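# Put the earliest-lettered office box into the door tote

## Task

Find the box in the office whose top shows the letter earliest in the alphabet. Place that box, and no other object, inside the tote near the door so that no part of it sticks out past the tote's rim. The robot must not tip over or be left leaning at the end, or the task fails.

## Robot and tools

Robot: a Hello Robot Stretch 3. It has a two-wheel drive base, a mast carrying a lift, and one telescoping arm that reaches out to the robot's right side, ending in a wrist and a two-finger gripper. The base drives forward or backward and spins in place, but cannot slide sideways, so to bring the gripper forward or back you drive the base. The base is 0.33 m long and 0.34 m wide, pivoting about a point 0.05 m behind its front edge. With the arm pulled in and the wrist folded, spinning sweeps a 0.28 m radius; an unfolded level wrist reaches beyond that.

Frames: the base frame sits on the floor between the drive wheels, x forward, y left, z up, in metres. hand_pose is reported in it, located where closed fingertips meet. The odometry frame is the base frame as it was when the scene began; base_odometry counts wheel rotation there (slip shows as travel), heading in rad, left positive, -3.142 to 3.142.

move: one action per call. Arguments:
- base: a single command, either {"translate_m": d} (a relative drive, metres, forward positive, -3 to 3) or {"rotate_rad": d} (a relative in-place turn, radians, left positive, -6.4 to 6.4). Offsets count from the base position in the latest state report.
- joints: absolute targets keyed by name: lift_m 0 to 1.1; arm_m 0 to 0.52 (extension); wrist_yaw_rad -1.345 to 4.42 (0 along the arm, positive toward the robot's front); wrist_pitch_rad -1.57 to 0.451 (0 level, negative tips fingers down); wrist_roll_rad -2.911 to 2.918; gripper_m -0.089 to 0.179 (larger is wider; the actual fingertip gap is 0.007 m smaller when nearly shut, 0.025 m smaller when fully open); head_pan_rad -3.953 to 1.73 (0 forward, positive left, -1.57 faces the arm); head_tilt_rad -1.53 to 0.419 (negative looks down).
- pace: "default" or "max". speeds: per-key top speeds, not above the max. Default/max: translate 0.12/0.30 m/s, rotate 0.76/1.90 rad/s, lift 0.11/0.15 m/s, arm 0.14/0.40 m/s. The base is slowed to 0.10 m/s and 0.63 rad/s unless lift_m < 0.30, arm_m < 0.03 and wrist_yaw_rad > 2.54.
- contact_limits: motor_effort (%) at which a motion halts, only next to its own command: arm_m (a number, negative sense when retracting), lift_m as {"down": n, "up": n} on a 1 to 100 scale (below about 12 may trigger in free motion), translate_m and rotate_rad (base has no contact stop unless given).
- servos: "reboot", sent alone, re-powers servos that shut off.
- cameras: list from head_camera, nav_camera, wrist_camera, all; [] for none. blocking: true (default) waits until everything rests; false returns quickly while motion continues.
An empty move just reports state and images. Unknown keys make the call invalid; out-of-range values get it refused, and a refusal or an unrequested stop cancels the rest of that reply's move, wait and finished_scene calls.

wait: seconds 0 to 10, plus cameras; returns early once moves settle. stop: brakes all running motions. zoom_image: camera and region [x0, y0, x1, y1] in pixels, at most 504 by 504, from that camera's newest image. finished_scene: scene number; ends the scene, which must then remain solved with no help.

Results: a "move" line (done, or the worst status); base_status and joint_status per motion: done, moving, off_target (rested short, maybe still pushing), contact_stop (the joint goes slack until recommanded), time_out, torque_fault (wrist/head servo off; send reboot). on_its_own lists things the robot did unasked; "held at" is a target, not a reading. motor_effort in % with the last action's peak in brackets; wheels positive means pushing forward. turned_by_wheels vs turned_by_imu: if they differ by over 0.15 rad believe the IMU. base_tilt in degrees, forward and right positive, up to about 4 degrees off. lidar_m: 12 sectors of 30 degrees, first straight ahead, going counter-clockwise (4th left, 7th behind, 10th right), seeing only at 0.17 m height; "-" means nothing seen or something closer than 0.15 m. wrist_depth_mm (45 to 1000) and head_depth_mm (280 to 4000) are 7x7 grids of median depth from top left. The head_camera image arrives rotated: turn it 90 degrees clockwise; nav_camera: 90 degrees counterclockwise.

Gripping: command gripper_m below the object's width to hold it; open to at least 0.05 above its width to let go. The reading does not confirm a grasp.

Cautions: before folding the wrist to yaw 3.0 or unfolding it, put lift_m within 0.32 to 0.95, pitch at -0.4, roll near 0; folded, the lift may go to 0.25. If yaw is below -0.4, keep pitch at -0.5 or lower. Pushing something rigid with the gripper above about 0.45 m, or driving while holding or hooking a fixed thing, can tip the robot; if base_tilt shows a lean, back off. Wrist and head never contact-stop and will strain until their servos quit. Unnamed joints may keep pressing toward old targets. The simulation keeps running while you think. Avoid dropping, flinging, slamming or shoving objects hard; something may occasionally nudge loose items.

Each tool is called after ">>>" by a JSON object that holds its "name" and its "arguments", one argument or row to a line.

## Session

>>> {"name": "move", "arguments": {

}}

Scene clock: 0.00 s.
base_odometry: x=+0.000 y=+0.000 heading=+0.000
turned_by_wheels: +0.000
turned_by_imu: +0.000
base_tilt: forward=+1.0 right=-0.1
lidar_m: 0.80 1.67 1.61 1.34 1.00 0.97 1.01 1.40 1.53 1.06 0.79 0.77
head_depth_mm: 723 721 721 719 718 715 717 / 769 768 768 764 764 763 762 / 821 821 819 818 816 815 815 / 884 878 876 874 879 872 871 / 948 944 944 942 942 938 935 / 2044 2152 2141 2178 2210 2205 2170 / 1930 1918 1938 1945 1954 1974 1973
base_status: not commanded
joint_positions: lift_m=+0.444 arm_m=+0.002 wrist_yaw_rad=+3.097 wrist_pitch_rad=-0.467 wrist_roll_rad=+0.000 gripper_m=+0.037 head_pan_rad=+0.000 head_tilt_rad=-0.002
joint_status: not commanded
measured_speeds: all 0
motor_effort: left_wheel=-0.3 right_wheel=+1.7 lift_m=+27.5 arm_m=-9.1 wrist_yaw_rad=+0.9 wrist_pitch_rad=+2.5 wrist_roll_rad=+0.7 gripper_m=-0.2 head_pan_rad=+0.6 head_tilt_rad=+6.0
hand_pose: x=-0.0114 y=+0.0710 z=+0.4454 quat_wxyz=(+0.179, +0.691, +0.148, +0.684) (m; base frame)
wrist_depth_mm: - - 146 - - - - / - - 158 - - - - / - - 172 - - - - / - 920 190 - - - - / 809 785 204 798 813 819 789 / 676 667 128 638 654 695 687 / 581 593 283 580 571 592 588
pictures: head_camera (sideways), nav_camera (sideways), wrist_camera
Images, in order (width x height): head_camera 896x504, nav_camera 672x504, wrist_camera 644x364.

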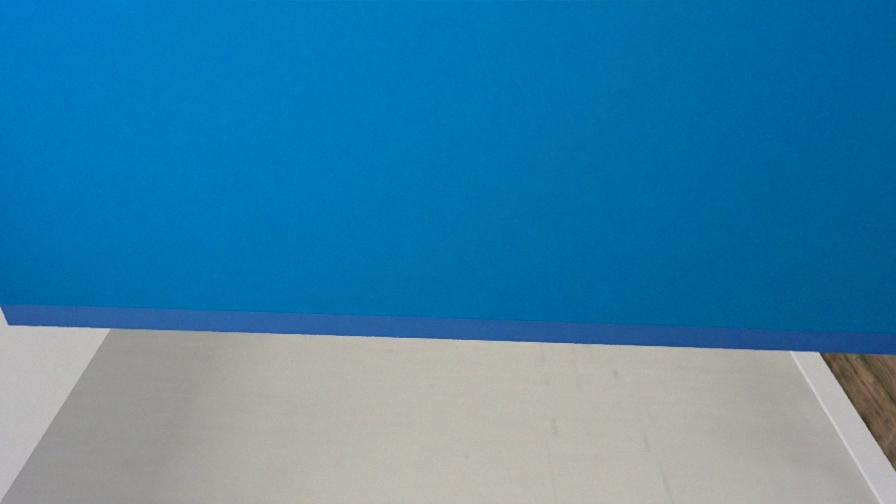

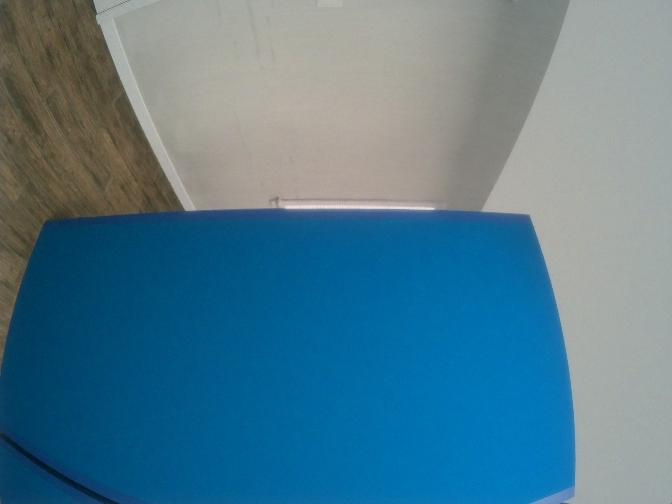

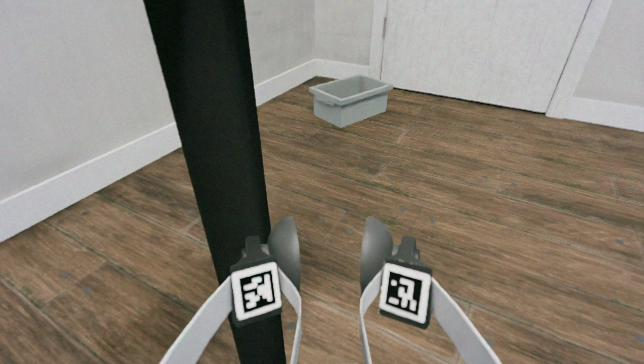

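>>> {"name": "move", "arguments": {
  "joints": {"head_pan_rad": 1.2, "head_tilt_rad": -0.45},
  "cameras": ["nav_camera", "head_camera"]
}}

>>> {"name": "move", "arguments": {
  "joints": {"head_pan_rad": -0.8, "head_tilt_rad": -0.45},
  "cameras": ["nav_camera", "head_camera"]
}}

>>> {"name": "move", "arguments": {
  "joints": {"head_pan_rad": -2.0, "head_tilt_rad": -0.45},
  "cameras": ["nav_camera", "head_camera"]
}}

>>> {"name": "move", "arguments": {
  "joints": {"head_pan_rad": -3.3, "head_tilt_rad": -0.45},
  "cameras": ["nav_camera", "head_camera"]
}}

Scene clock: 7.97 s.
move: done
base_odometry: x=+0.000 y=+0.000 heading=+0.000
turned_by_wheels: +0.000
turned_by_imu: +0.001
base_tilt: forward=+1.0 right=+0.0
lidar_m: 0.80 1.68 1.61 1.34 1.00 0.97 1.01 1.40 1.53 1.06 0.79 0.77
head_depth_mm: 1317 1421 1513 1650 1788 1688 1398 / 1344 1433 1556 1694 1851 1666 1384 / 1383 1486 1603 1738 1908 1690 1388 / 1423 1528 1651 1809 1955 1680 1377 / 1443 1577 1703 1855 1987 1619 1383 / 1506 1629 1789 1947 2055 1632 1382 / 1530 1639 1747 1838 1889 1677 1392
base_status: not commanded
joint_positions: lift_m=+0.444 arm_m=+0.002 wrist_yaw_rad=+3.097 wrist_pitch_rad=-0.467 wrist_roll_rad=+0.000 gripper_m=+0.037 head_pan_rad=+1.225 head_tilt_rad=-0.449
joint_status: all done
measured_speeds: all 0
motor_effort: left_wheel=-0.5(0.6) right_wheel=+1.9(2.6) lift_m=+30.2(30.2) arm_m=-20.4(20.5) wrist_yaw_rad=+0.4(1.2) wrist_pitch_rad=+2.4(2.7) wrist_roll_rad=+0.8(0.9) gripper_m=+1.2(1.2) head_pan_rad=+1.0(5.1) head_tilt_rad=-2.4(6.0)
hand_pose: x=-0.0114 y=+0.0710 z=+0.4454 quat_wxyz=(+0.179, +0.691, +0.148, +0.684) (m; base frame)
wrist_depth_mm: - - 146 - - - - / - - 159 - - - - / - - 172 - - - - / - 919 190 - - - - / 789 792 205 792 810 806 804 / 681 678 128 639 651 685 678 / 583 610 284 591 565 590 592
pictures: head_camera (sideways), nav_camera (sideways)
Images, in order (width x height): head_camera 896x504, nav_camera 672x504.

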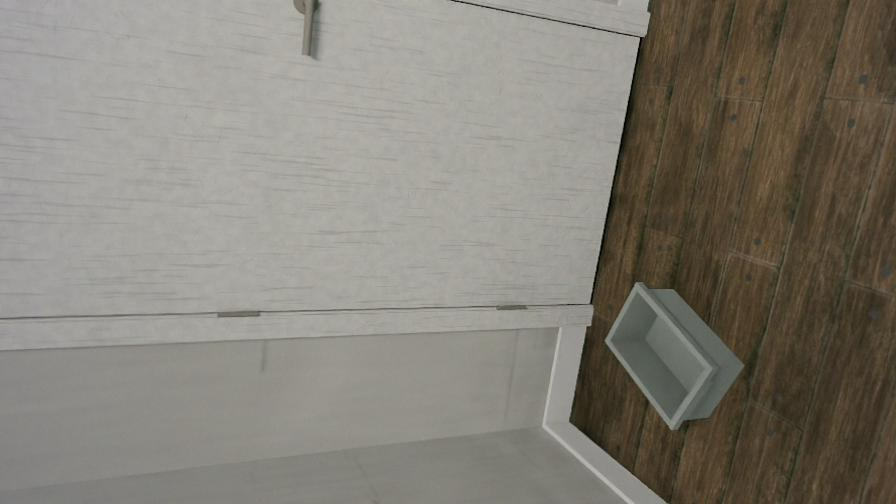

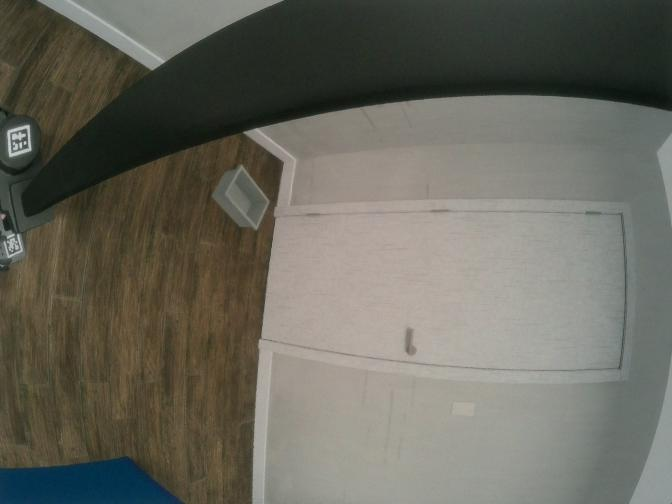

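Scene clock: 9.37 s.
move: done
base_odometry: x=+0.000 y=+0.000 heading=+0.000
turned_by_wheels: +0.000
turned_by_imu: +0.000
base_tilt: forward=+0.8 right=-0.1
lidar_m: 0.80 1.67 1.60 1.34 1.00 0.96 1.01 1.40 1.53 1.06 0.79 0.76
head_depth_mm: 682 741 807 886 989 1114 1273 / 669 724 787 867 960 1078 1227 / 665 714 775 854 948 1052 1190 / 639 692 750 825 905 1010 1138 / 630 676 735 802 879 979 1098 / 619 665 718 778 854 950 1058 / 608 651 701 762 834 923 1022
base_status: not commanded
joint_positions: lift_m=+0.444 arm_m=+0.002 wrist_yaw_rad=+3.097 wrist_pitch_rad=-0.467 wrist_roll_rad=+0.000 gripper_m=+0.037 head_pan_rad=-0.831 head_tilt_rad=-0.450
joint_status: all done
measured_speeds: all 0
motor_effort: left_wheel=-0.3(0.6) right_wheel=+2.5(2.7) lift_m=+30.8(30.8) arm_m=-20.4(20.7) wrist_yaw_rad=+0.9(1.4) wrist_pitch_rad=+2.4(2.8) wrist_roll_rad=+0.8(1.1) gripper_m=-1.0(1.0) head_pan_rad=+0.0(5.8) head_tilt_rad=-1.9(4.4)
hand_pose: x=-0.0114 y=+0.0710 z=+0.4454 quat_wxyz=(+0.179, +0.691, +0.148, +0.684) (m; base frame)
wrist_depth_mm: - - 146 - - - - / - - 158 - - - - / - - 173 - - - - / - 936 189 - - - - / 790 795 204 816 812 791 783 / 675 678 128 628 659 675 664 / 577 614 284 592 577 590 592
pictures: head_camera (sideways), nav_camera (sideways)
Images, in order (width x height): head_camera 896x504, nav_camera 672x504.

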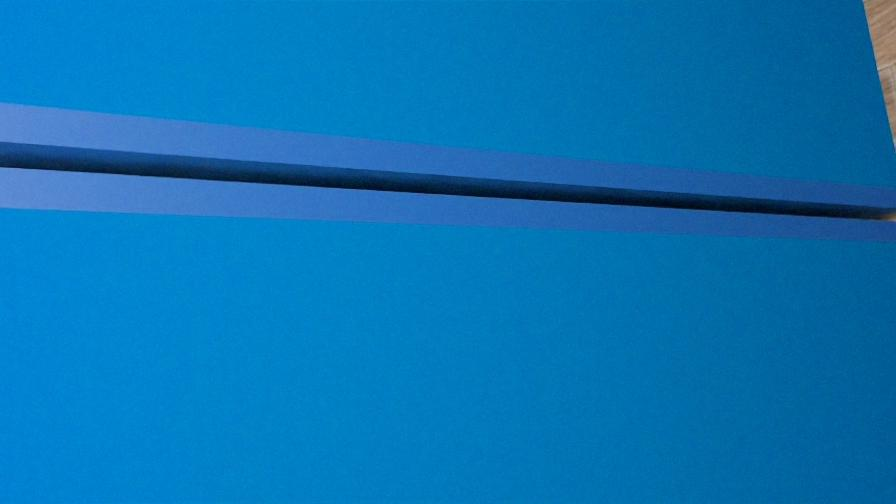

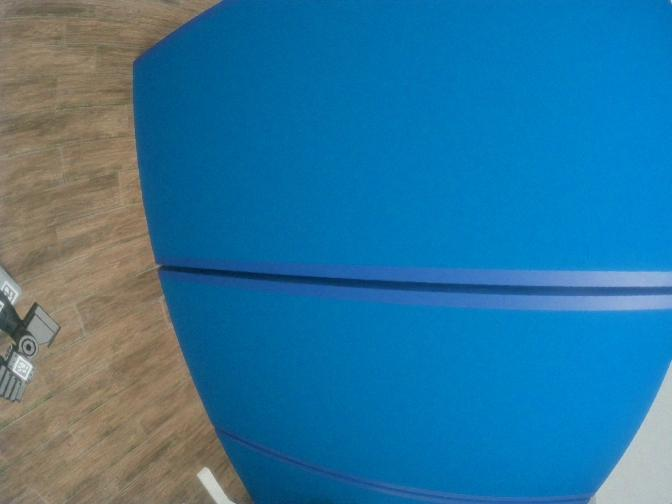

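Scene clock: 10.47 s.
move: done
base_odometry: x=+0.000 y=+0.000 heading=+0.000
turned_by_wheels: +0.000
turned_by_imu: +0.000
base_tilt: forward=+0.9 right=-0.2
lidar_m: 0.80 1.68 1.60 1.35 1.00 0.97 1.01 1.41 1.53 1.06 0.79 0.77
head_depth_mm: 1785 1917 1772 2224 2155 1699 1406 / 1810 1940 1726 2289 2136 1700 1393 / 1834 1971 1726 2259 2054 1697 1385 / 1872 2000 1686 2251 2069 1685 1380 / 1885 2041 1721 2326 2032 1673 1387 / 1889 2002 1821 2162 2122 1672 1381 / 1623 1659 1655 1770 1840 1663 1381
base_status: not commanded
joint_positions: lift_m=+0.444 arm_m=+0.002 wrist_yaw_rad=+3.097 wrist_pitch_rad=-0.467 wrist_roll_rad=+0.000 gripper_m=+0.037 head_pan_rad=-2.038 head_tilt_rad=-0.450
joint_status: all done
measured_speeds: all 0
motor_effort: left_wheel=-0.6(0.6) right_wheel=+2.3(2.8) lift_m=+30.5(30.8) arm_m=-19.8(20.8) wrist_yaw_rad=+1.2(1.2) wrist_pitch_rad=+2.4(2.7) wrist_roll_rad=+0.8(1.1) gripper_m=-0.3(0.8) head_pan_rad=+0.5(5.4) head_tilt_rad=-1.8(4.2)
hand_pose: x=-0.0114 y=+0.0710 z=+0.4454 quat_wxyz=(+0.179, +0.691, +0.148, +0.684) (m; base frame)
wrist_depth_mm: - - 146 - - - - / - - 158 - - - - / - - 172 - - - - / - 929 190 - - - - / 793 790 203 811 810 784 796 / 674 683 128 639 648 670 675 / 589 601 282 584 567 586 587
pictures: head_camera (sideways), nav_camera (sideways)
Images, in order (width x height): head_camera 896x504, nav_camera 672x504.

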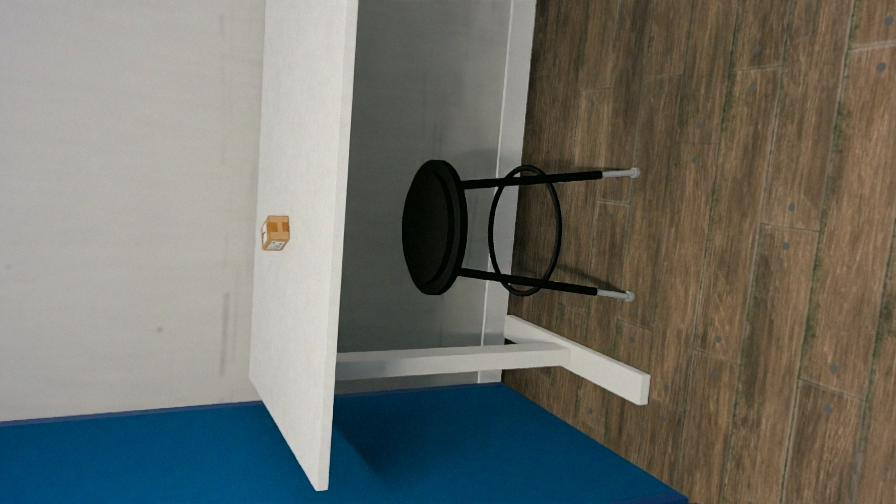

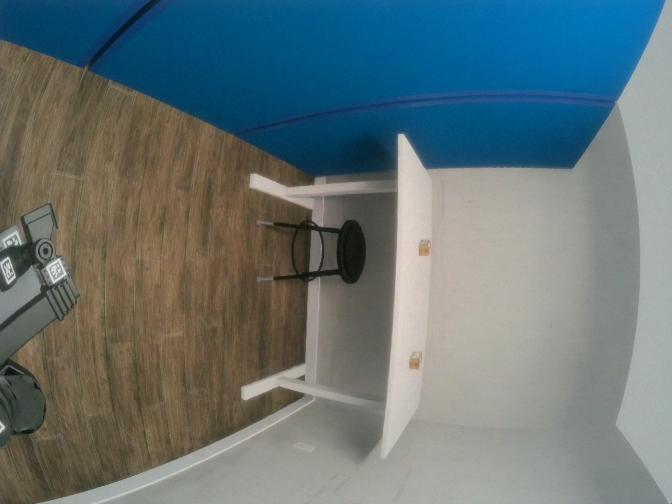

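Scene clock: 11.60 s.
move: done
base_odometry: x=+0.000 y=+0.000 heading=+0.000
turned_by_wheels: +0.000
turned_by_imu: +0.000
base_tilt: forward=+0.7 right=-0.2
lidar_m: 0.80 1.67 1.60 1.34 1.00 0.97 1.01 1.40 1.53 1.06 0.79 0.77
head_depth_mm: 793 845 909 978 1061 1163 1269 / 823 877 948 1024 1123 1228 1324 / 854 915 985 1068 1171 1295 1362 / 885 953 1039 1125 1241 1378 1381 / 924 996 1080 1186 1307 1467 1380 / 964 1043 1139 1255 1401 1538 1380 / 1008 1096 1195 1339 1489 1608 1390
base_status: not commanded
joint_positions: lift_m=+0.444 arm_m=+0.002 wrist_yaw_rad=+3.097 wrist_pitch_rad=-0.467 wrist_roll_rad=+0.000 gripper_m=+0.037 head_pan_rad=-3.343 head_tilt_rad=-0.450
joint_status: all done
measured_speeds: all 0
motor_effort: left_wheel=-0.5(0.6) right_wheel=+2.7(2.7) lift_m=+30.7(30.7) arm_m=-20.5(20.6) wrist_yaw_rad=+0.8(1.1) wrist_pitch_rad=+2.6(2.8) wrist_roll_rad=+0.9(1.1) gripper_m=-0.6(1.2) head_pan_rad=+0.3(5.5) head_tilt_rad=-2.1(5.1)
hand_pose: x=-0.0114 y=+0.0710 z=+0.4454 quat_wxyz=(+0.179, +0.691, +0.148, +0.684) (m; base frame)
wrist_depth_mm: - - 146 - - - - / - - 159 - - - - / - - 172 - - - - / - 931 190 - - - - / 801 798 206 810 798 807 806 / 679 668 128 644 655 682 676 / 588 603 282 581 580 588 574
pictures: head_camera (sideways), nav_camera (sideways)
Images, in order (width x height): head_camera 896x504, nav_camera 672x504.

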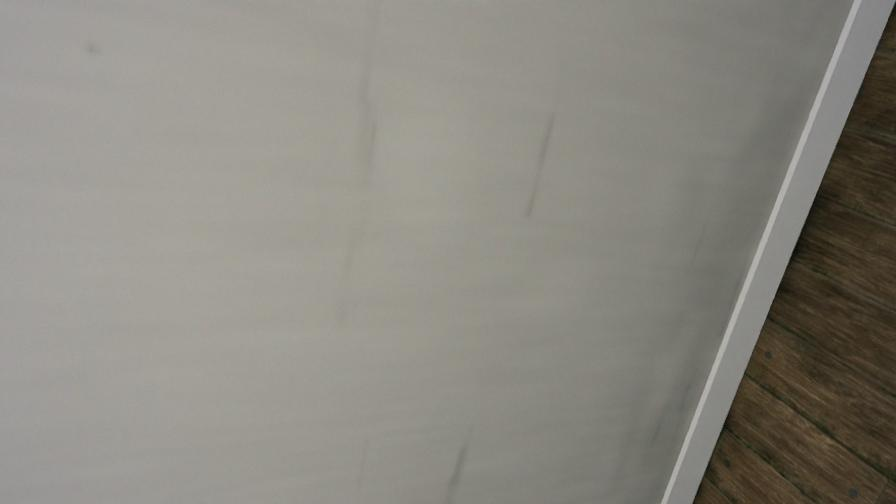

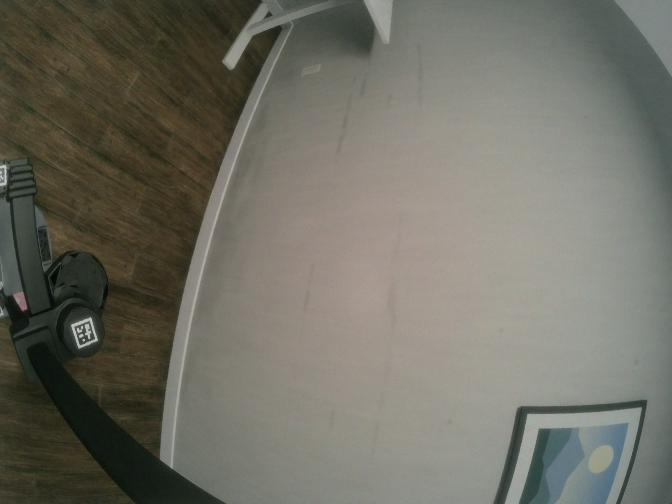

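>>> {"name": "move", "arguments": {
  "joints": {"head_pan_rad": -2.15, "head_tilt_rad": -0.35},
  "cameras": ["nav_camera", "head_camera"]
}}

>>> {"name": "zoom_image", "arguments": {
  "camera": "head_camera",
  "region": [150, 50, 450, 350]
}}

Scene clock: 17.80 s.
move: done
base_odometry: x=+0.000 y=+0.000 heading=+0.000
turned_by_wheels: +0.000
turned_by_imu: +0.001
base_tilt: forward=+1.0 right=-0.2
lidar_m: 0.80 1.68 1.60 1.34 1.00 0.96 1.01 1.40 1.54 1.06 0.79 0.76
head_depth_mm: 1834 1953 1991 2173 2327 1893 1515 / 1826 1952 2036 2195 2343 1872 1493 / 1834 1969 2034 2239 2345 1867 1505 / 1847 1981 2036 1837 2270 1837 1486 / 1868 1980 2054 2223 2238 1877 1496 / 1887 2005 2062 2238 2150 1846 1487 / 1864 1969 1875 2016 2163 1845 1473
base_status: not commanded
joint_positions: lift_m=+0.444 arm_m=+0.002 wrist_yaw_rad=+3.097 wrist_pitch_rad=-0.467 wrist_roll_rad=+0.000 gripper_m=+0.037 head_pan_rad=-2.124 head_tilt_rad=-0.354
joint_status: all done
measured_speeds: all 0
motor_effort: left_wheel=-0.2(0.6) right_wheel=+2.4(2.9) lift_m=+29.9(30.7) arm_m=-19.8(20.4) wrist_yaw_rad=+0.9(1.5) wrist_pitch_rad=+2.1(2.7) wrist_roll_rad=+0.9(1.0) gripper_m=-0.1(1.2) head_pan_rad=+1.6(4.9) head_tilt_rad=+3.4(6.6)
hand_pose: x=-0.0114 y=+0.0710 z=+0.4454 quat_wxyz=(+0.179, +0.691, +0.148, +0.684) (m; base frame)
wrist_depth_mm: - - 147 - - - - / - - 158 - - - - / - - 173 - - - - / - 929 190 - - - - / 816 798 204 794 800 777 778 / 684 679 127 643 663 671 679 / 586 596 283 585 581 592 583
pictures: head_camera (sideways), nav_camera (sideways)
Images, in order (width x height): head_camera 896x504, nav_camera 672x504.

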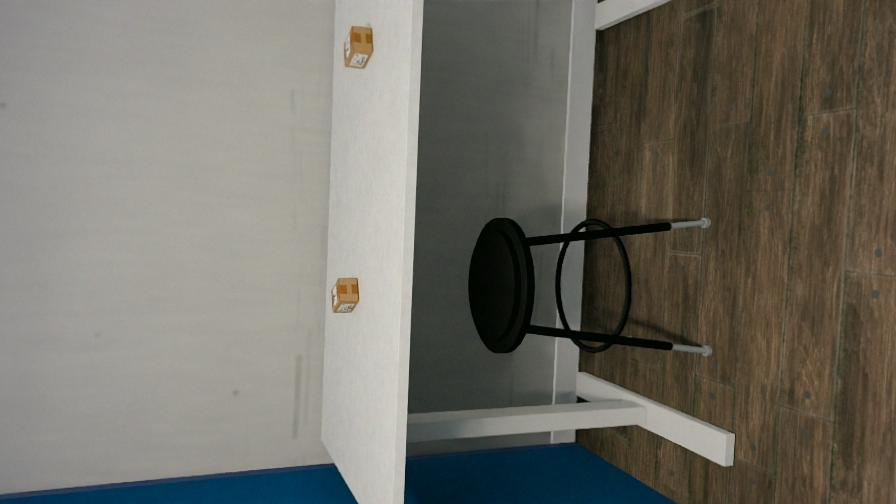

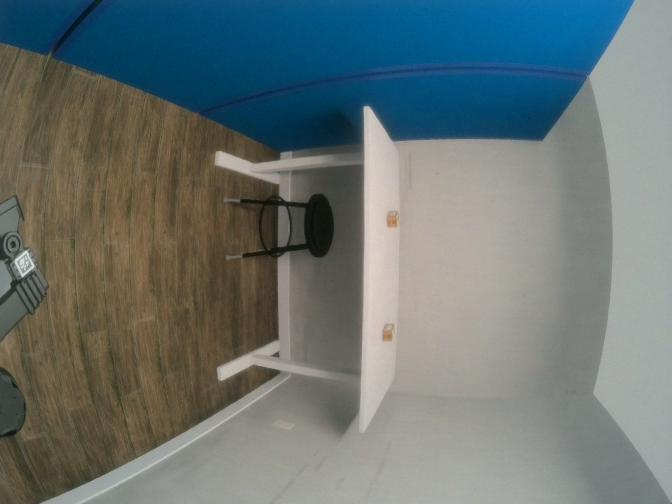

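Scaled by 1.680 from the camera's 896x504 image, which has a finer 1280x720 frame.

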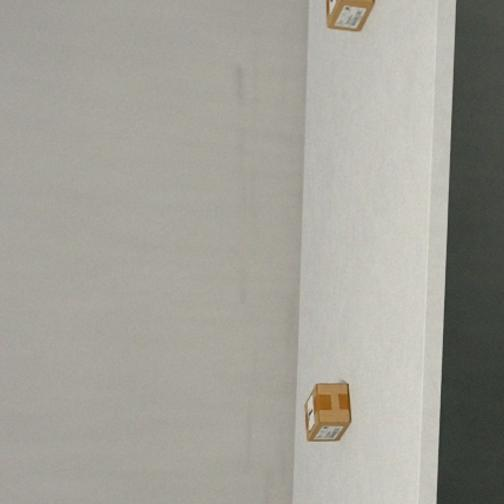

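>>> {"name": "zoom_image", "arguments": {
  "camera": "head_camera",
  "region": [320, 265, 370, 325]
}}

>>> {"name": "zoom_image", "arguments": {
  "camera": "head_camera",
  "region": [335, 15, 385, 75]
}}

Scaled by 8.400 from the camera's 896x504 image, which has a finer 1280x720 frame.

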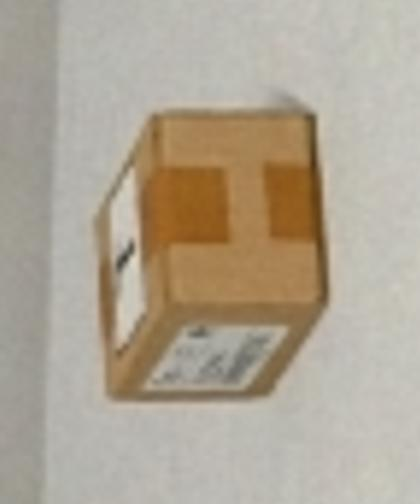

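Scaled by 8.400 from the camera's 896x504 image, which has a finer 1280x720 frame.

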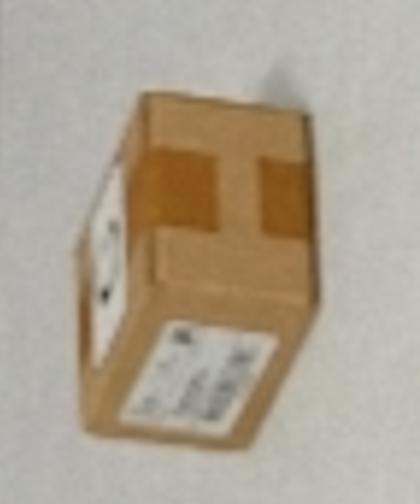

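>>> {"name": "move", "arguments": {
  "joints": {"head_pan_rad": 0.4, "head_tilt_rad": -0.35},
  "cameras": ["nav_camera", "head_camera"]
}}

>>> {"name": "move", "arguments": {
  "joints": {"head_pan_rad": 1.7, "head_tilt_rad": -0.5},
  "cameras": ["nav_camera", "head_camera"]
}}

Scene clock: 38.30 s.
move: done
base_odometry: x=+0.000 y=+0.000 heading=+0.000
turned_by_wheels: +0.000
turned_by_imu: +0.001
base_tilt: forward=+0.9 right=-0.2
lidar_m: 0.80 1.68 1.60 1.34 1.00 0.97 1.01 1.40 1.53 1.06 0.79 0.76
head_depth_mm: 1876 2040 2216 2347 1051 1077 1134 / 1787 1932 2068 2269 2384 1876 1503 / 1699 1808 1911 2086 2213 1876 1507 / 1613 1714 1806 1963 2096 1869 1494 / 1531 1622 1707 1855 1979 1852 1493 / 1457 1548 1620 1730 1855 1853 1491 / 1397 1469 1554 1640 1759 1797 1494
base_status: not commanded
joint_positions: lift_m=+0.444 arm_m=+0.002 wrist_yaw_rad=+3.097 wrist_pitch_rad=-0.467 wrist_roll_rad=+0.000 gripper_m=+0.037 head_pan_rad=+0.446 head_tilt_rad=-0.350
joint_status: all done
measured_speeds: all 0
motor_effort: left_wheel=-0.4(0.6) right_wheel=+2.1(2.7) lift_m=+29.9(30.2) arm_m=-19.4(19.9) wrist_yaw_rad=+0.9(1.3) wrist_pitch_rad=+2.3(2.7) wrist_roll_rad=+0.8(1.1) gripper_m=+0.3(1.3) head_pan_rad=-1.5(4.9) head_tilt_rad=+3.8(6.5)
hand_pose: x=-0.0114 y=+0.0710 z=+0.4454 quat_wxyz=(+0.179, +0.691, +0.148, +0.684) (m; base frame)
wrist_depth_mm: - - 146 - - - - / - - 158 - - - - / - - 173 - - - - / - 941 189 - - - - / 790 802 205 802 797 784 807 / 673 679 128 643 671 675 672 / 588 600 283 579 568 583 586
pictures: head_camera (sideways), nav_camera (sideways)
Images, in order (width x height): head_camera 896x504, nav_camera 672x504.

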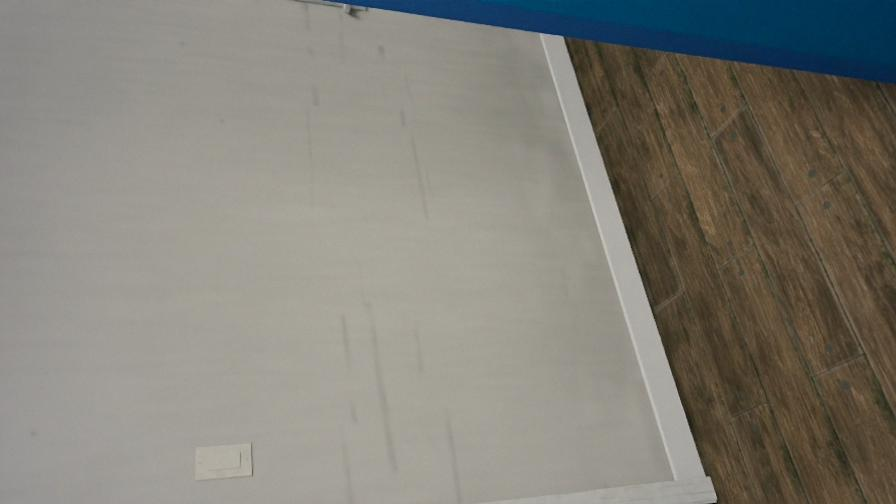

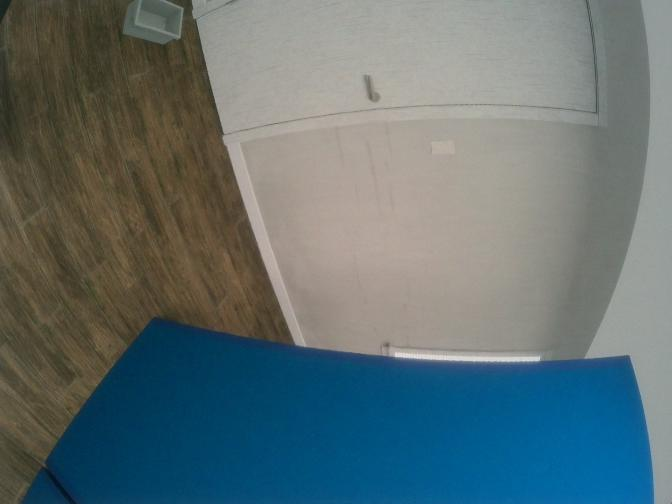

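Scene clock: 39.43 s.
move: done
base_odometry: x=+0.000 y=+0.000 heading=+0.000
turned_by_wheels: +0.000
turned_by_imu: +0.000
base_tilt: forward=+1.0 right=-0.2
lidar_m: 0.80 1.67 1.60 1.34 1.00 0.97 1.01 1.40 1.53 1.06 0.79 0.76
head_depth_mm: 1526 1627 1762 1888 1942 1573 1350 / 1432 1581 1779 1991 2018 1556 1350 / 1292 1405 1556 1757 1885 1604 1356 / 1162 1269 1387 1546 1708 1597 1343 / 1071 1146 1258 1366 1520 1559 1345 / 992 1069 1168 1281 1396 - - / - - - - - - -
base_status: not commanded
joint_positions: lift_m=+0.444 arm_m=+0.002 wrist_yaw_rad=+3.097 wrist_pitch_rad=-0.467 wrist_roll_rad=+0.000 gripper_m=+0.037 head_pan_rad=+1.745 head_tilt_rad=-0.497
joint_status: all done
measured_speeds: all 0
motor_effort: left_wheel=-0.7(0.7) right_wheel=+2.3(2.6) lift_m=+29.8(29.9) arm_m=-19.4(20.1) wrist_yaw_rad=+0.6(1.2) wrist_pitch_rad=+2.5(2.8) wrist_roll_rad=+0.8(1.0) gripper_m=+0.0(1.4) head_pan_rad=-2.1(4.4) head_tilt_rad=-3.5(4.8)
hand_pose: x=-0.0114 y=+0.0710 z=+0.4454 quat_wxyz=(+0.179, +0.691, +0.148, +0.684) (m; base frame)
wrist_depth_mm: - - 146 - - - - / - - 158 - - - - / - - 172 - - - - / - 953 189 - - - - / 802 802 204 792 791 800 798 / 673 684 127 641 667 676 674 / 586 595 283 588 572 586 587
pictures: head_camera (sideways), nav_camera (sideways)
Images, in order (width x height): head_camera 896x504, nav_camera 672x504.

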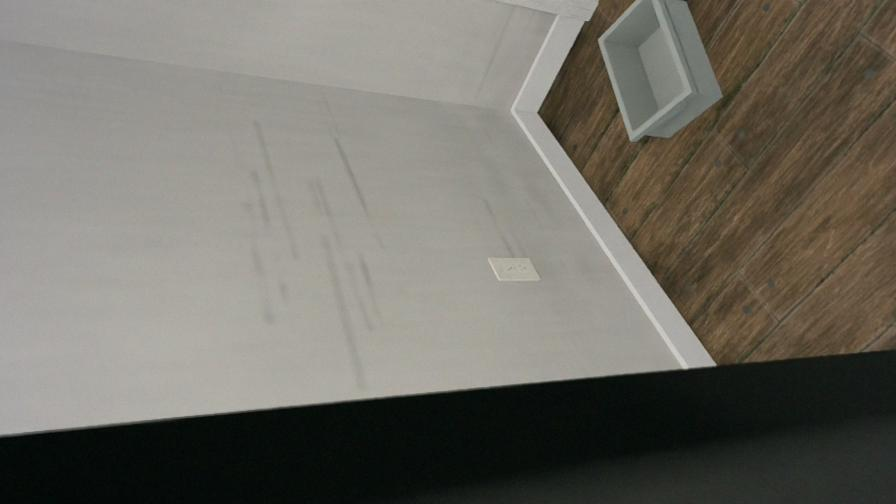

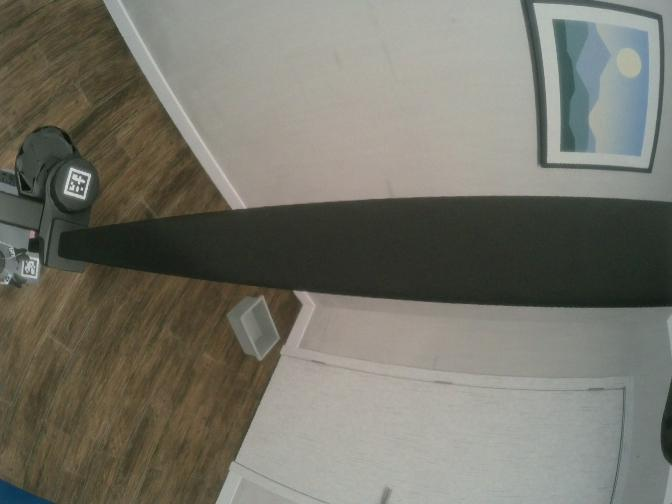

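>>> {"name": "move", "arguments": {
  "joints": {"lift_m": 0.27, "head_pan_rad": 0.0, "head_tilt_rad": -0.35},
  "base": {"rotate_rad": 0.62},
  "cameras": [],
  "pace": "max"
}}

>>> {"name": "move", "arguments": {
  "base": {"translate_m": 1.2},
  "pace": "max",
  "joints": {"head_pan_rad": -1.5, "head_tilt_rad": -0.35}
}}

>>> {"name": "move", "arguments": {
  "joints": {"head_pan_rad": -2.3, "head_tilt_rad": -0.35},
  "cameras": ["nav_camera", "head_camera"]
}}

Scene clock: 93.27 s.
move: done
base_odometry: x=+0.000 y=+0.000 heading=+0.620
turned_by_wheels: +0.620
turned_by_imu: +0.618
base_tilt: forward=+0.8 right=-0.2
lidar_m: 1.61 1.61 1.24 0.98 0.97 1.04 1.56 1.53 0.98 0.78 0.76 0.82
head_depth_mm: 1672 1778 1922 2101 2252 1880 1504 / 1601 1698 1827 1976 2159 1870 1499 / 1544 1639 1767 1890 2044 1852 1510 / 1486 1583 1683 1813 1949 1854 1496 / 1438 1522 1632 1744 1870 1850 1484 / 1389 1458 1558 1652 1779 1833 1475 / 1327 1410 1486 1586 1707 1796 1483
base_status: done
joint_positions: lift_m=+0.270 arm_m=+0.002 wrist_yaw_rad=+3.097 wrist_pitch_rad=-0.469 wrist_roll_rad=+0.000 gripper_m=+0.037 head_pan_rad=-0.016 head_tilt_rad=-0.352
joint_status: all done
measured_speeds: translate_m=+0.000 rotate_rad=+0.000 lift_m=+0.000 arm_m=+0.000 wrist_yaw_rad=+0.000 wrist_pitch_rad=+0.000 wrist_roll_rad=+0.000 head_pan_rad=+0.024 head_tilt_rad=+0.000
motor_effort: left_wheel=-7.9(14.8) right_wheel=+7.7(13.9) lift_m=+21.9(27.7) arm_m=-19.4(20.3) wrist_yaw_rad=+0.8(1.5) wrist_pitch_rad=+3.0(3.1) wrist_roll_rad=+0.8(1.0) gripper_m=+0.3(1.3) head_pan_rad=+2.9(4.4) head_tilt_rad=+2.8(5.9)
hand_pose: x=-0.0114 y=+0.0708 z=+0.2715 quat_wxyz=(+0.180, +0.691, +0.149, +0.684) (m; base frame)
wrist_depth_mm: - - 143 - - - - / - - 157 - - - - / 778 796 173 874 897 886 875 / 685 679 189 675 694 685 684 / 556 561 205 559 570 554 563 / 477 290 128 269 458 472 482 / 247 255 241 250 261 407 409
pictures: none
No camera images: "cameras" was empty.

Scene clock: 98.63 s.
move: done
base_odometry: x=+0.977 y=+0.697 heading=+0.620
turned_by_wheels: +0.000
turned_by_imu: +0.000
base_tilt: forward=+1.0 right=-0.2
lidar_m: 0.54 0.53 0.55 0.83 1.45 1.56 2.33 0.80 0.52 0.69 1.47 0.68
head_depth_mm: 692 708 721 740 756 782 798 / 3200 3345 3581 3530 2274 958 990 / 3093 3256 3508 3656 2479 1873 1500 / 2977 3225 3433 3559 2474 1887 1512 / 2927 3136 3261 3403 2434 1867 1487 / 2833 3080 3232 3351 2442 1858 1504 / 2766 2952 3179 3315 2397 1842 1486
base_status: done
joint_positions: lift_m=+0.270 arm_m=+0.002 wrist_yaw_rad=+3.097 wrist_pitch_rad=-0.469 wrist_roll_rad=+0.000 gripper_m=+0.037 head_pan_rad=-1.501 head_tilt_rad=-0.350
joint_status: all done
measured_speeds: all 0
motor_effort: left_wheel=+4.2(13.3) right_wheel=+4.3(14.0) lift_m=+27.0(27.3) arm_m=-14.8(19.7) wrist_yaw_rad=+0.6(1.4) wrist_pitch_rad=+2.7(3.1) wrist_roll_rad=+0.8(1.1) gripper_m=+0.1(1.5) head_pan_rad=+2.8(5.4) head_tilt_rad=+4.0(6.7)
hand_pose: x=-0.0114 y=+0.0708 z=+0.2715 quat_wxyz=(+0.180, +0.691, +0.149, +0.684) (m; base frame)
wrist_depth_mm: - - 147 - - - - / - - 159 - - - - / 903 883 172 872 790 608 - / 689 686 189 688 687 631 - / 559 561 205 565 555 555 491 / 473 289 128 272 459 476 475 / 249 255 242 251 260 409 410
pictures: head_camera (sideways), nav_camera (sideways), wrist_camera
Images, in order (width x height): head_camera 896x504, nav_camera 672x504, wrist_camera 644x364.

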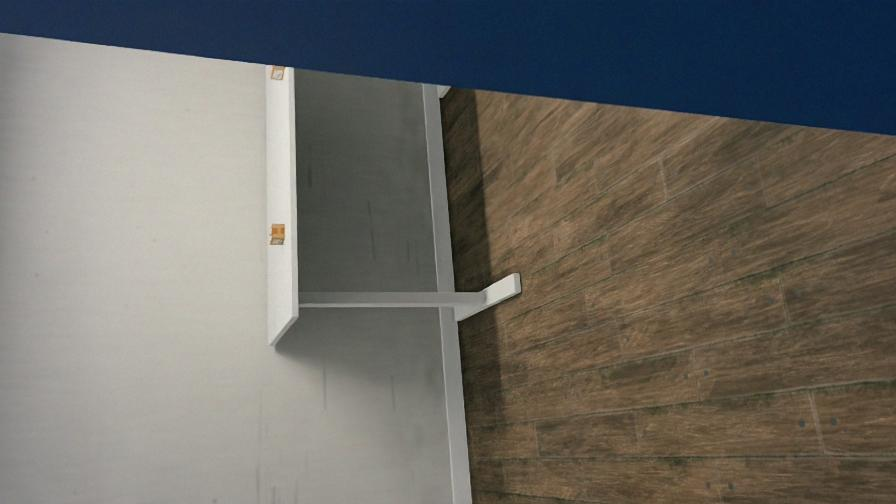

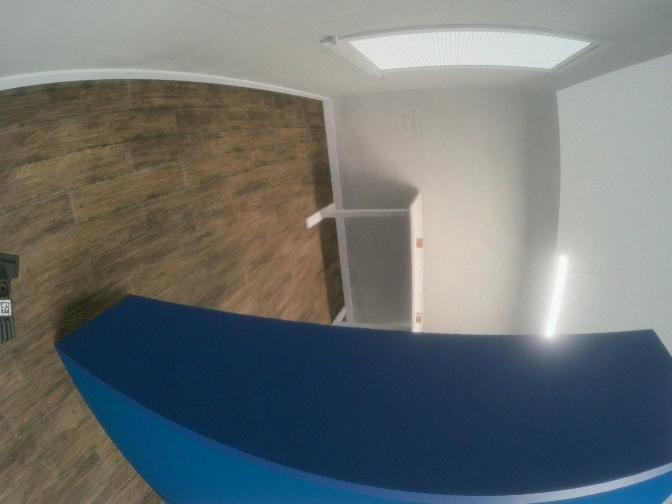

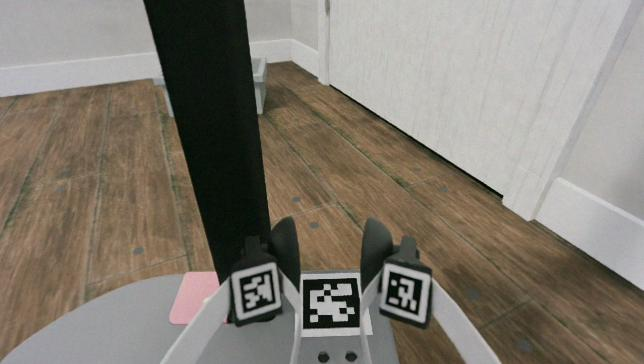

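Scene clock: 99.63 s.
move: done
base_odometry: x=+0.977 y=+0.697 heading=+0.620
turned_by_wheels: +0.000
turned_by_imu: +0.000
base_tilt: forward=+1.0 right=-0.1
lidar_m: 0.54 0.53 0.55 0.83 1.45 1.55 2.33 0.80 0.52 0.69 1.47 0.69
head_depth_mm: 1086 1250 1479 1814 2213 1875 1517 / 790 876 982 1128 1304 1552 1473 / 626 677 740 815 907 1018 1159 / 517 550 593 639 690 755 830 / 440 466 492 528 566 614 665 / 434 462 494 532 575 626 688 / 457 491 527 568 618 678 751
base_status: not commanded
joint_positions: lift_m=+0.270 arm_m=+0.002 wrist_yaw_rad=+3.097 wrist_pitch_rad=-0.469 wrist_roll_rad=+0.000 gripper_m=+0.037 head_pan_rad=-2.313 head_tilt_rad=-0.350
joint_status: all done
measured_speeds: all 0
motor_effort: left_wheel=+4.2(4.5) right_wheel=+4.2(4.7) lift_m=+28.2(28.2) arm_m=-13.3(14.3) wrist_yaw_rad=+0.6(1.2) wrist_pitch_rad=+2.8(3.1) wrist_roll_rad=+0.8(1.0) gripper_m=+0.4(0.8) head_pan_rad=-1.7(4.8) head_tilt_rad=+3.8(6.2)
hand_pose: x=-0.0114 y=+0.0708 z=+0.2715 quat_wxyz=(+0.180, +0.691, +0.149, +0.684) (m; base frame)
wrist_depth_mm: - - 146 - - - - / - - 158 - - - - / 879 894 172 882 798 603 - / 700 684 189 688 677 633 - / 564 560 206 564 565 559 501 / 475 289 128 272 458 475 474 / 249 254 244 249 261 410 409
pictures: head_camera (sideways), nav_camera (sideways)
Images, in order (width x height): head_camera 896x504, nav_camera 672x504.

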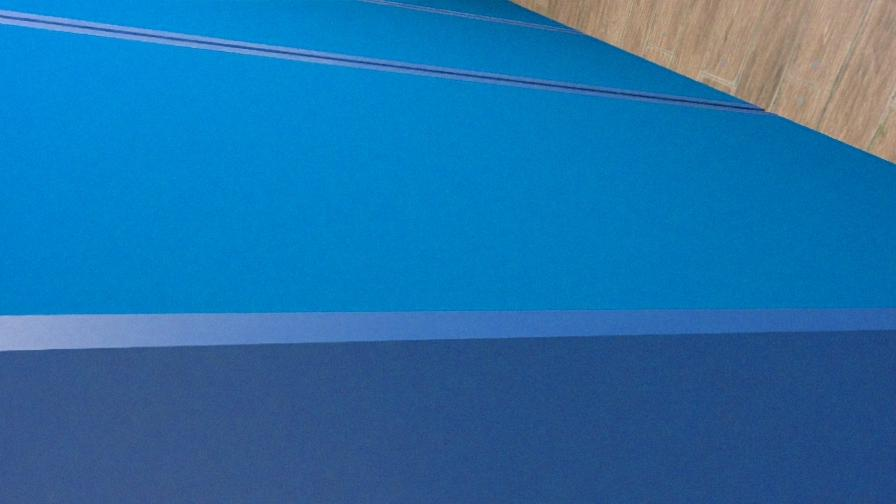

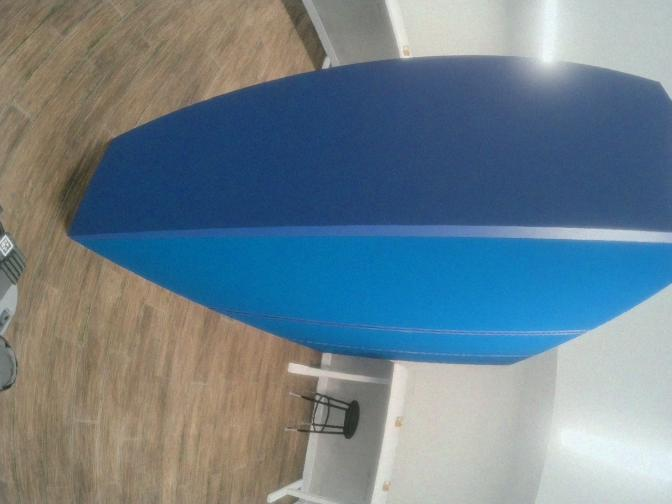

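>>> {"name": "move", "arguments": {
  "base": {"rotate_rad": -1.144},
  "pace": "max",
  "joints": {"head_pan_rad": -1.57, "head_tilt_rad": -0.3},
  "cameras": []
}}

>>> {"name": "move", "arguments": {
  "base": {"translate_m": 1.1},
  "pace": "max",
  "cameras": ["head_camera", "nav_camera"]
}}

Scene clock: 115.97 s.
move: done
base_odometry: x=+0.977 y=+0.697 heading=-0.524
turned_by_wheels: -1.144
turned_by_imu: -1.139
base_tilt: forward=+0.9 right=+0.0
lidar_m: 1.89 0.74 0.55 0.53 0.56 0.75 1.44 1.50 2.10 1.03 0.52 0.62
head_depth_mm: 2778 2948 3022 3285 2720 2013 1602 / 2844 2952 3088 3247 2774 1998 1588 / 2835 2955 3087 3268 2746 1998 1578 / 2445 2608 2771 3183 2587 2001 1578 / 1268 1335 1394 1478 1543 1642 1520 / 875 902 926 960 998 1036 1073 / 668 679 696 711 729 750 776
base_status: done
joint_positions: lift_m=+0.270 arm_m=+0.002 wrist_yaw_rad=+3.097 wrist_pitch_rad=-0.469 wrist_roll_rad=+0.000 gripper_m=+0.037 head_pan_rad=-1.558 head_tilt_rad=-0.299
joint_status: all done
measured_speeds: translate_m=+0.000 rotate_rad=+0.000 lift_m=+0.000 arm_m=+0.000 wrist_yaw_rad=+0.000 wrist_pitch_rad=+0.000 wrist_roll_rad=+0.000 head_pan_rad=-0.024 head_tilt_rad=+0.000
motor_effort: left_wheel=+9.9(17.2) right_wheel=-8.0(15.6) lift_m=+27.0(30.6) arm_m=-17.5(17.5) wrist_yaw_rad=+0.6(1.2) wrist_pitch_rad=+2.8(3.1) wrist_roll_rad=+0.9(1.0) gripper_m=-0.7(1.3) head_pan_rad=-3.0(5.3) head_tilt_rad=+3.3(7.2)
hand_pose: x=-0.0114 y=+0.0708 z=+0.2715 quat_wxyz=(+0.180, +0.691, +0.149, +0.684) (m; base frame)
wrist_depth_mm: - - 143 - - - - / - - 156 - - - - / - - 171 - - - - / 654 656 190 663 660 659 658 / 570 558 205 556 567 559 557 / 467 288 128 270 464 477 477 / 249 254 242 250 261 413 413
pictures: none
No camera images: "cameras" was empty.

Scene clock: 121.00 s.
move: done
base_odometry: x=+1.929 y=+0.147 heading=-0.524
turned_by_wheels: +0.000
turned_by_imu: +0.000
base_tilt: forward=+0.9 right=+0.0
lidar_m: 1.80 0.70 0.52 0.51 0.53 0.74 2.11 0.63 0.57 2.30 2.57 1.88
head_depth_mm: 1931 2038 2109 2092 1454 1523 1503 / 2829 2960 3141 3240 2484 2002 1585 / 2856 2979 3096 3349 2711 2006 1580 / 2915 3011 3140 3332 2728 1986 1567 / 2926 3041 3184 3452 2685 1977 1558 / 2880 3056 3199 3420 2665 1982 1572 / 2959 3114 3239 3399 2634 1974 1572
base_status: done
joint_positions: lift_m=+0.270 arm_m=+0.002 wrist_yaw_rad=+3.097 wrist_pitch_rad=-0.469 wrist_roll_rad=+0.000 gripper_m=+0.037 head_pan_rad=-1.570 head_tilt_rad=-0.299
joint_status: not commanded
measured_speeds: all 0
motor_effort: left_wheel=+5.0(17.4) right_wheel=+3.1(13.4) lift_m=+24.1(27.3) arm_m=-19.2(20.7) wrist_yaw_rad=+1.2(1.4) wrist_pitch_rad=+2.4(3.2) wrist_roll_rad=+0.8(1.1) gripper_m=+0.1(1.3) head_pan_rad=-4.0(4.4) head_tilt_rad=+0.6(4.4)
hand_pose: x=-0.0114 y=+0.0708 z=+0.2715 quat_wxyz=(+0.180, +0.691, +0.149, +0.684) (m; base frame)
wrist_depth_mm: - - 143 - - - - / - - 156 - - - - / - - 172 - - - - / - - 190 - - - 642 / 563 569 206 568 560 554 552 / 475 289 128 271 465 476 474 / 247 255 243 249 263 411 411
pictures: head_camera (sideways), nav_camera (sideways)
Images, in order (width x height): head_camera 896x504, nav_camera 672x504.

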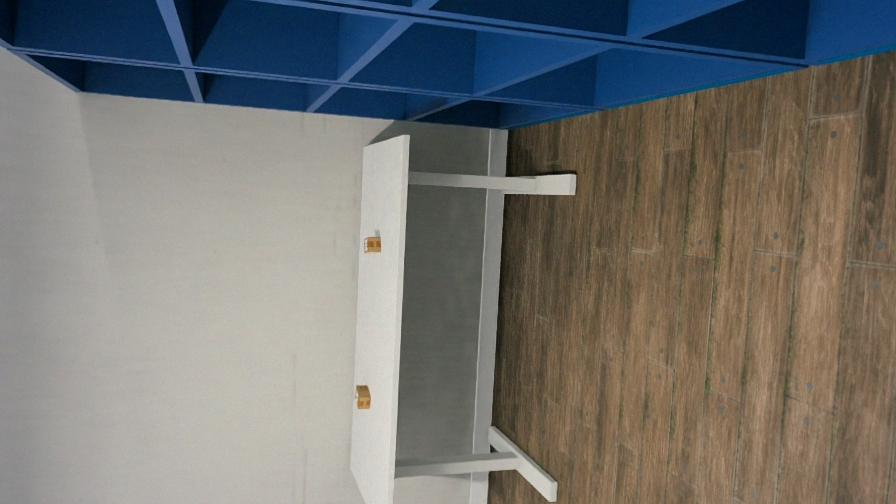

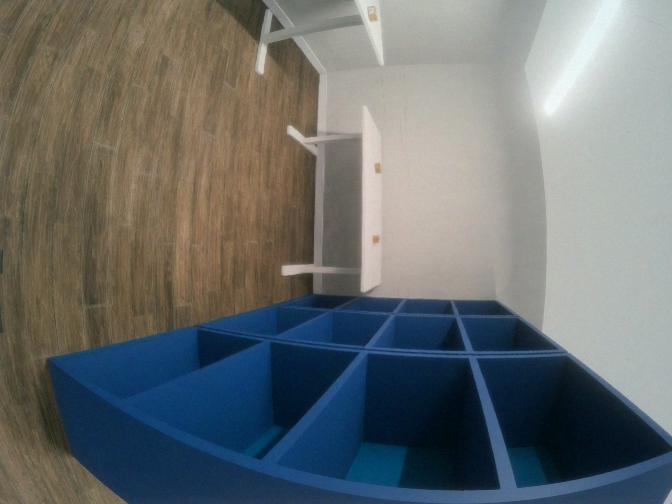

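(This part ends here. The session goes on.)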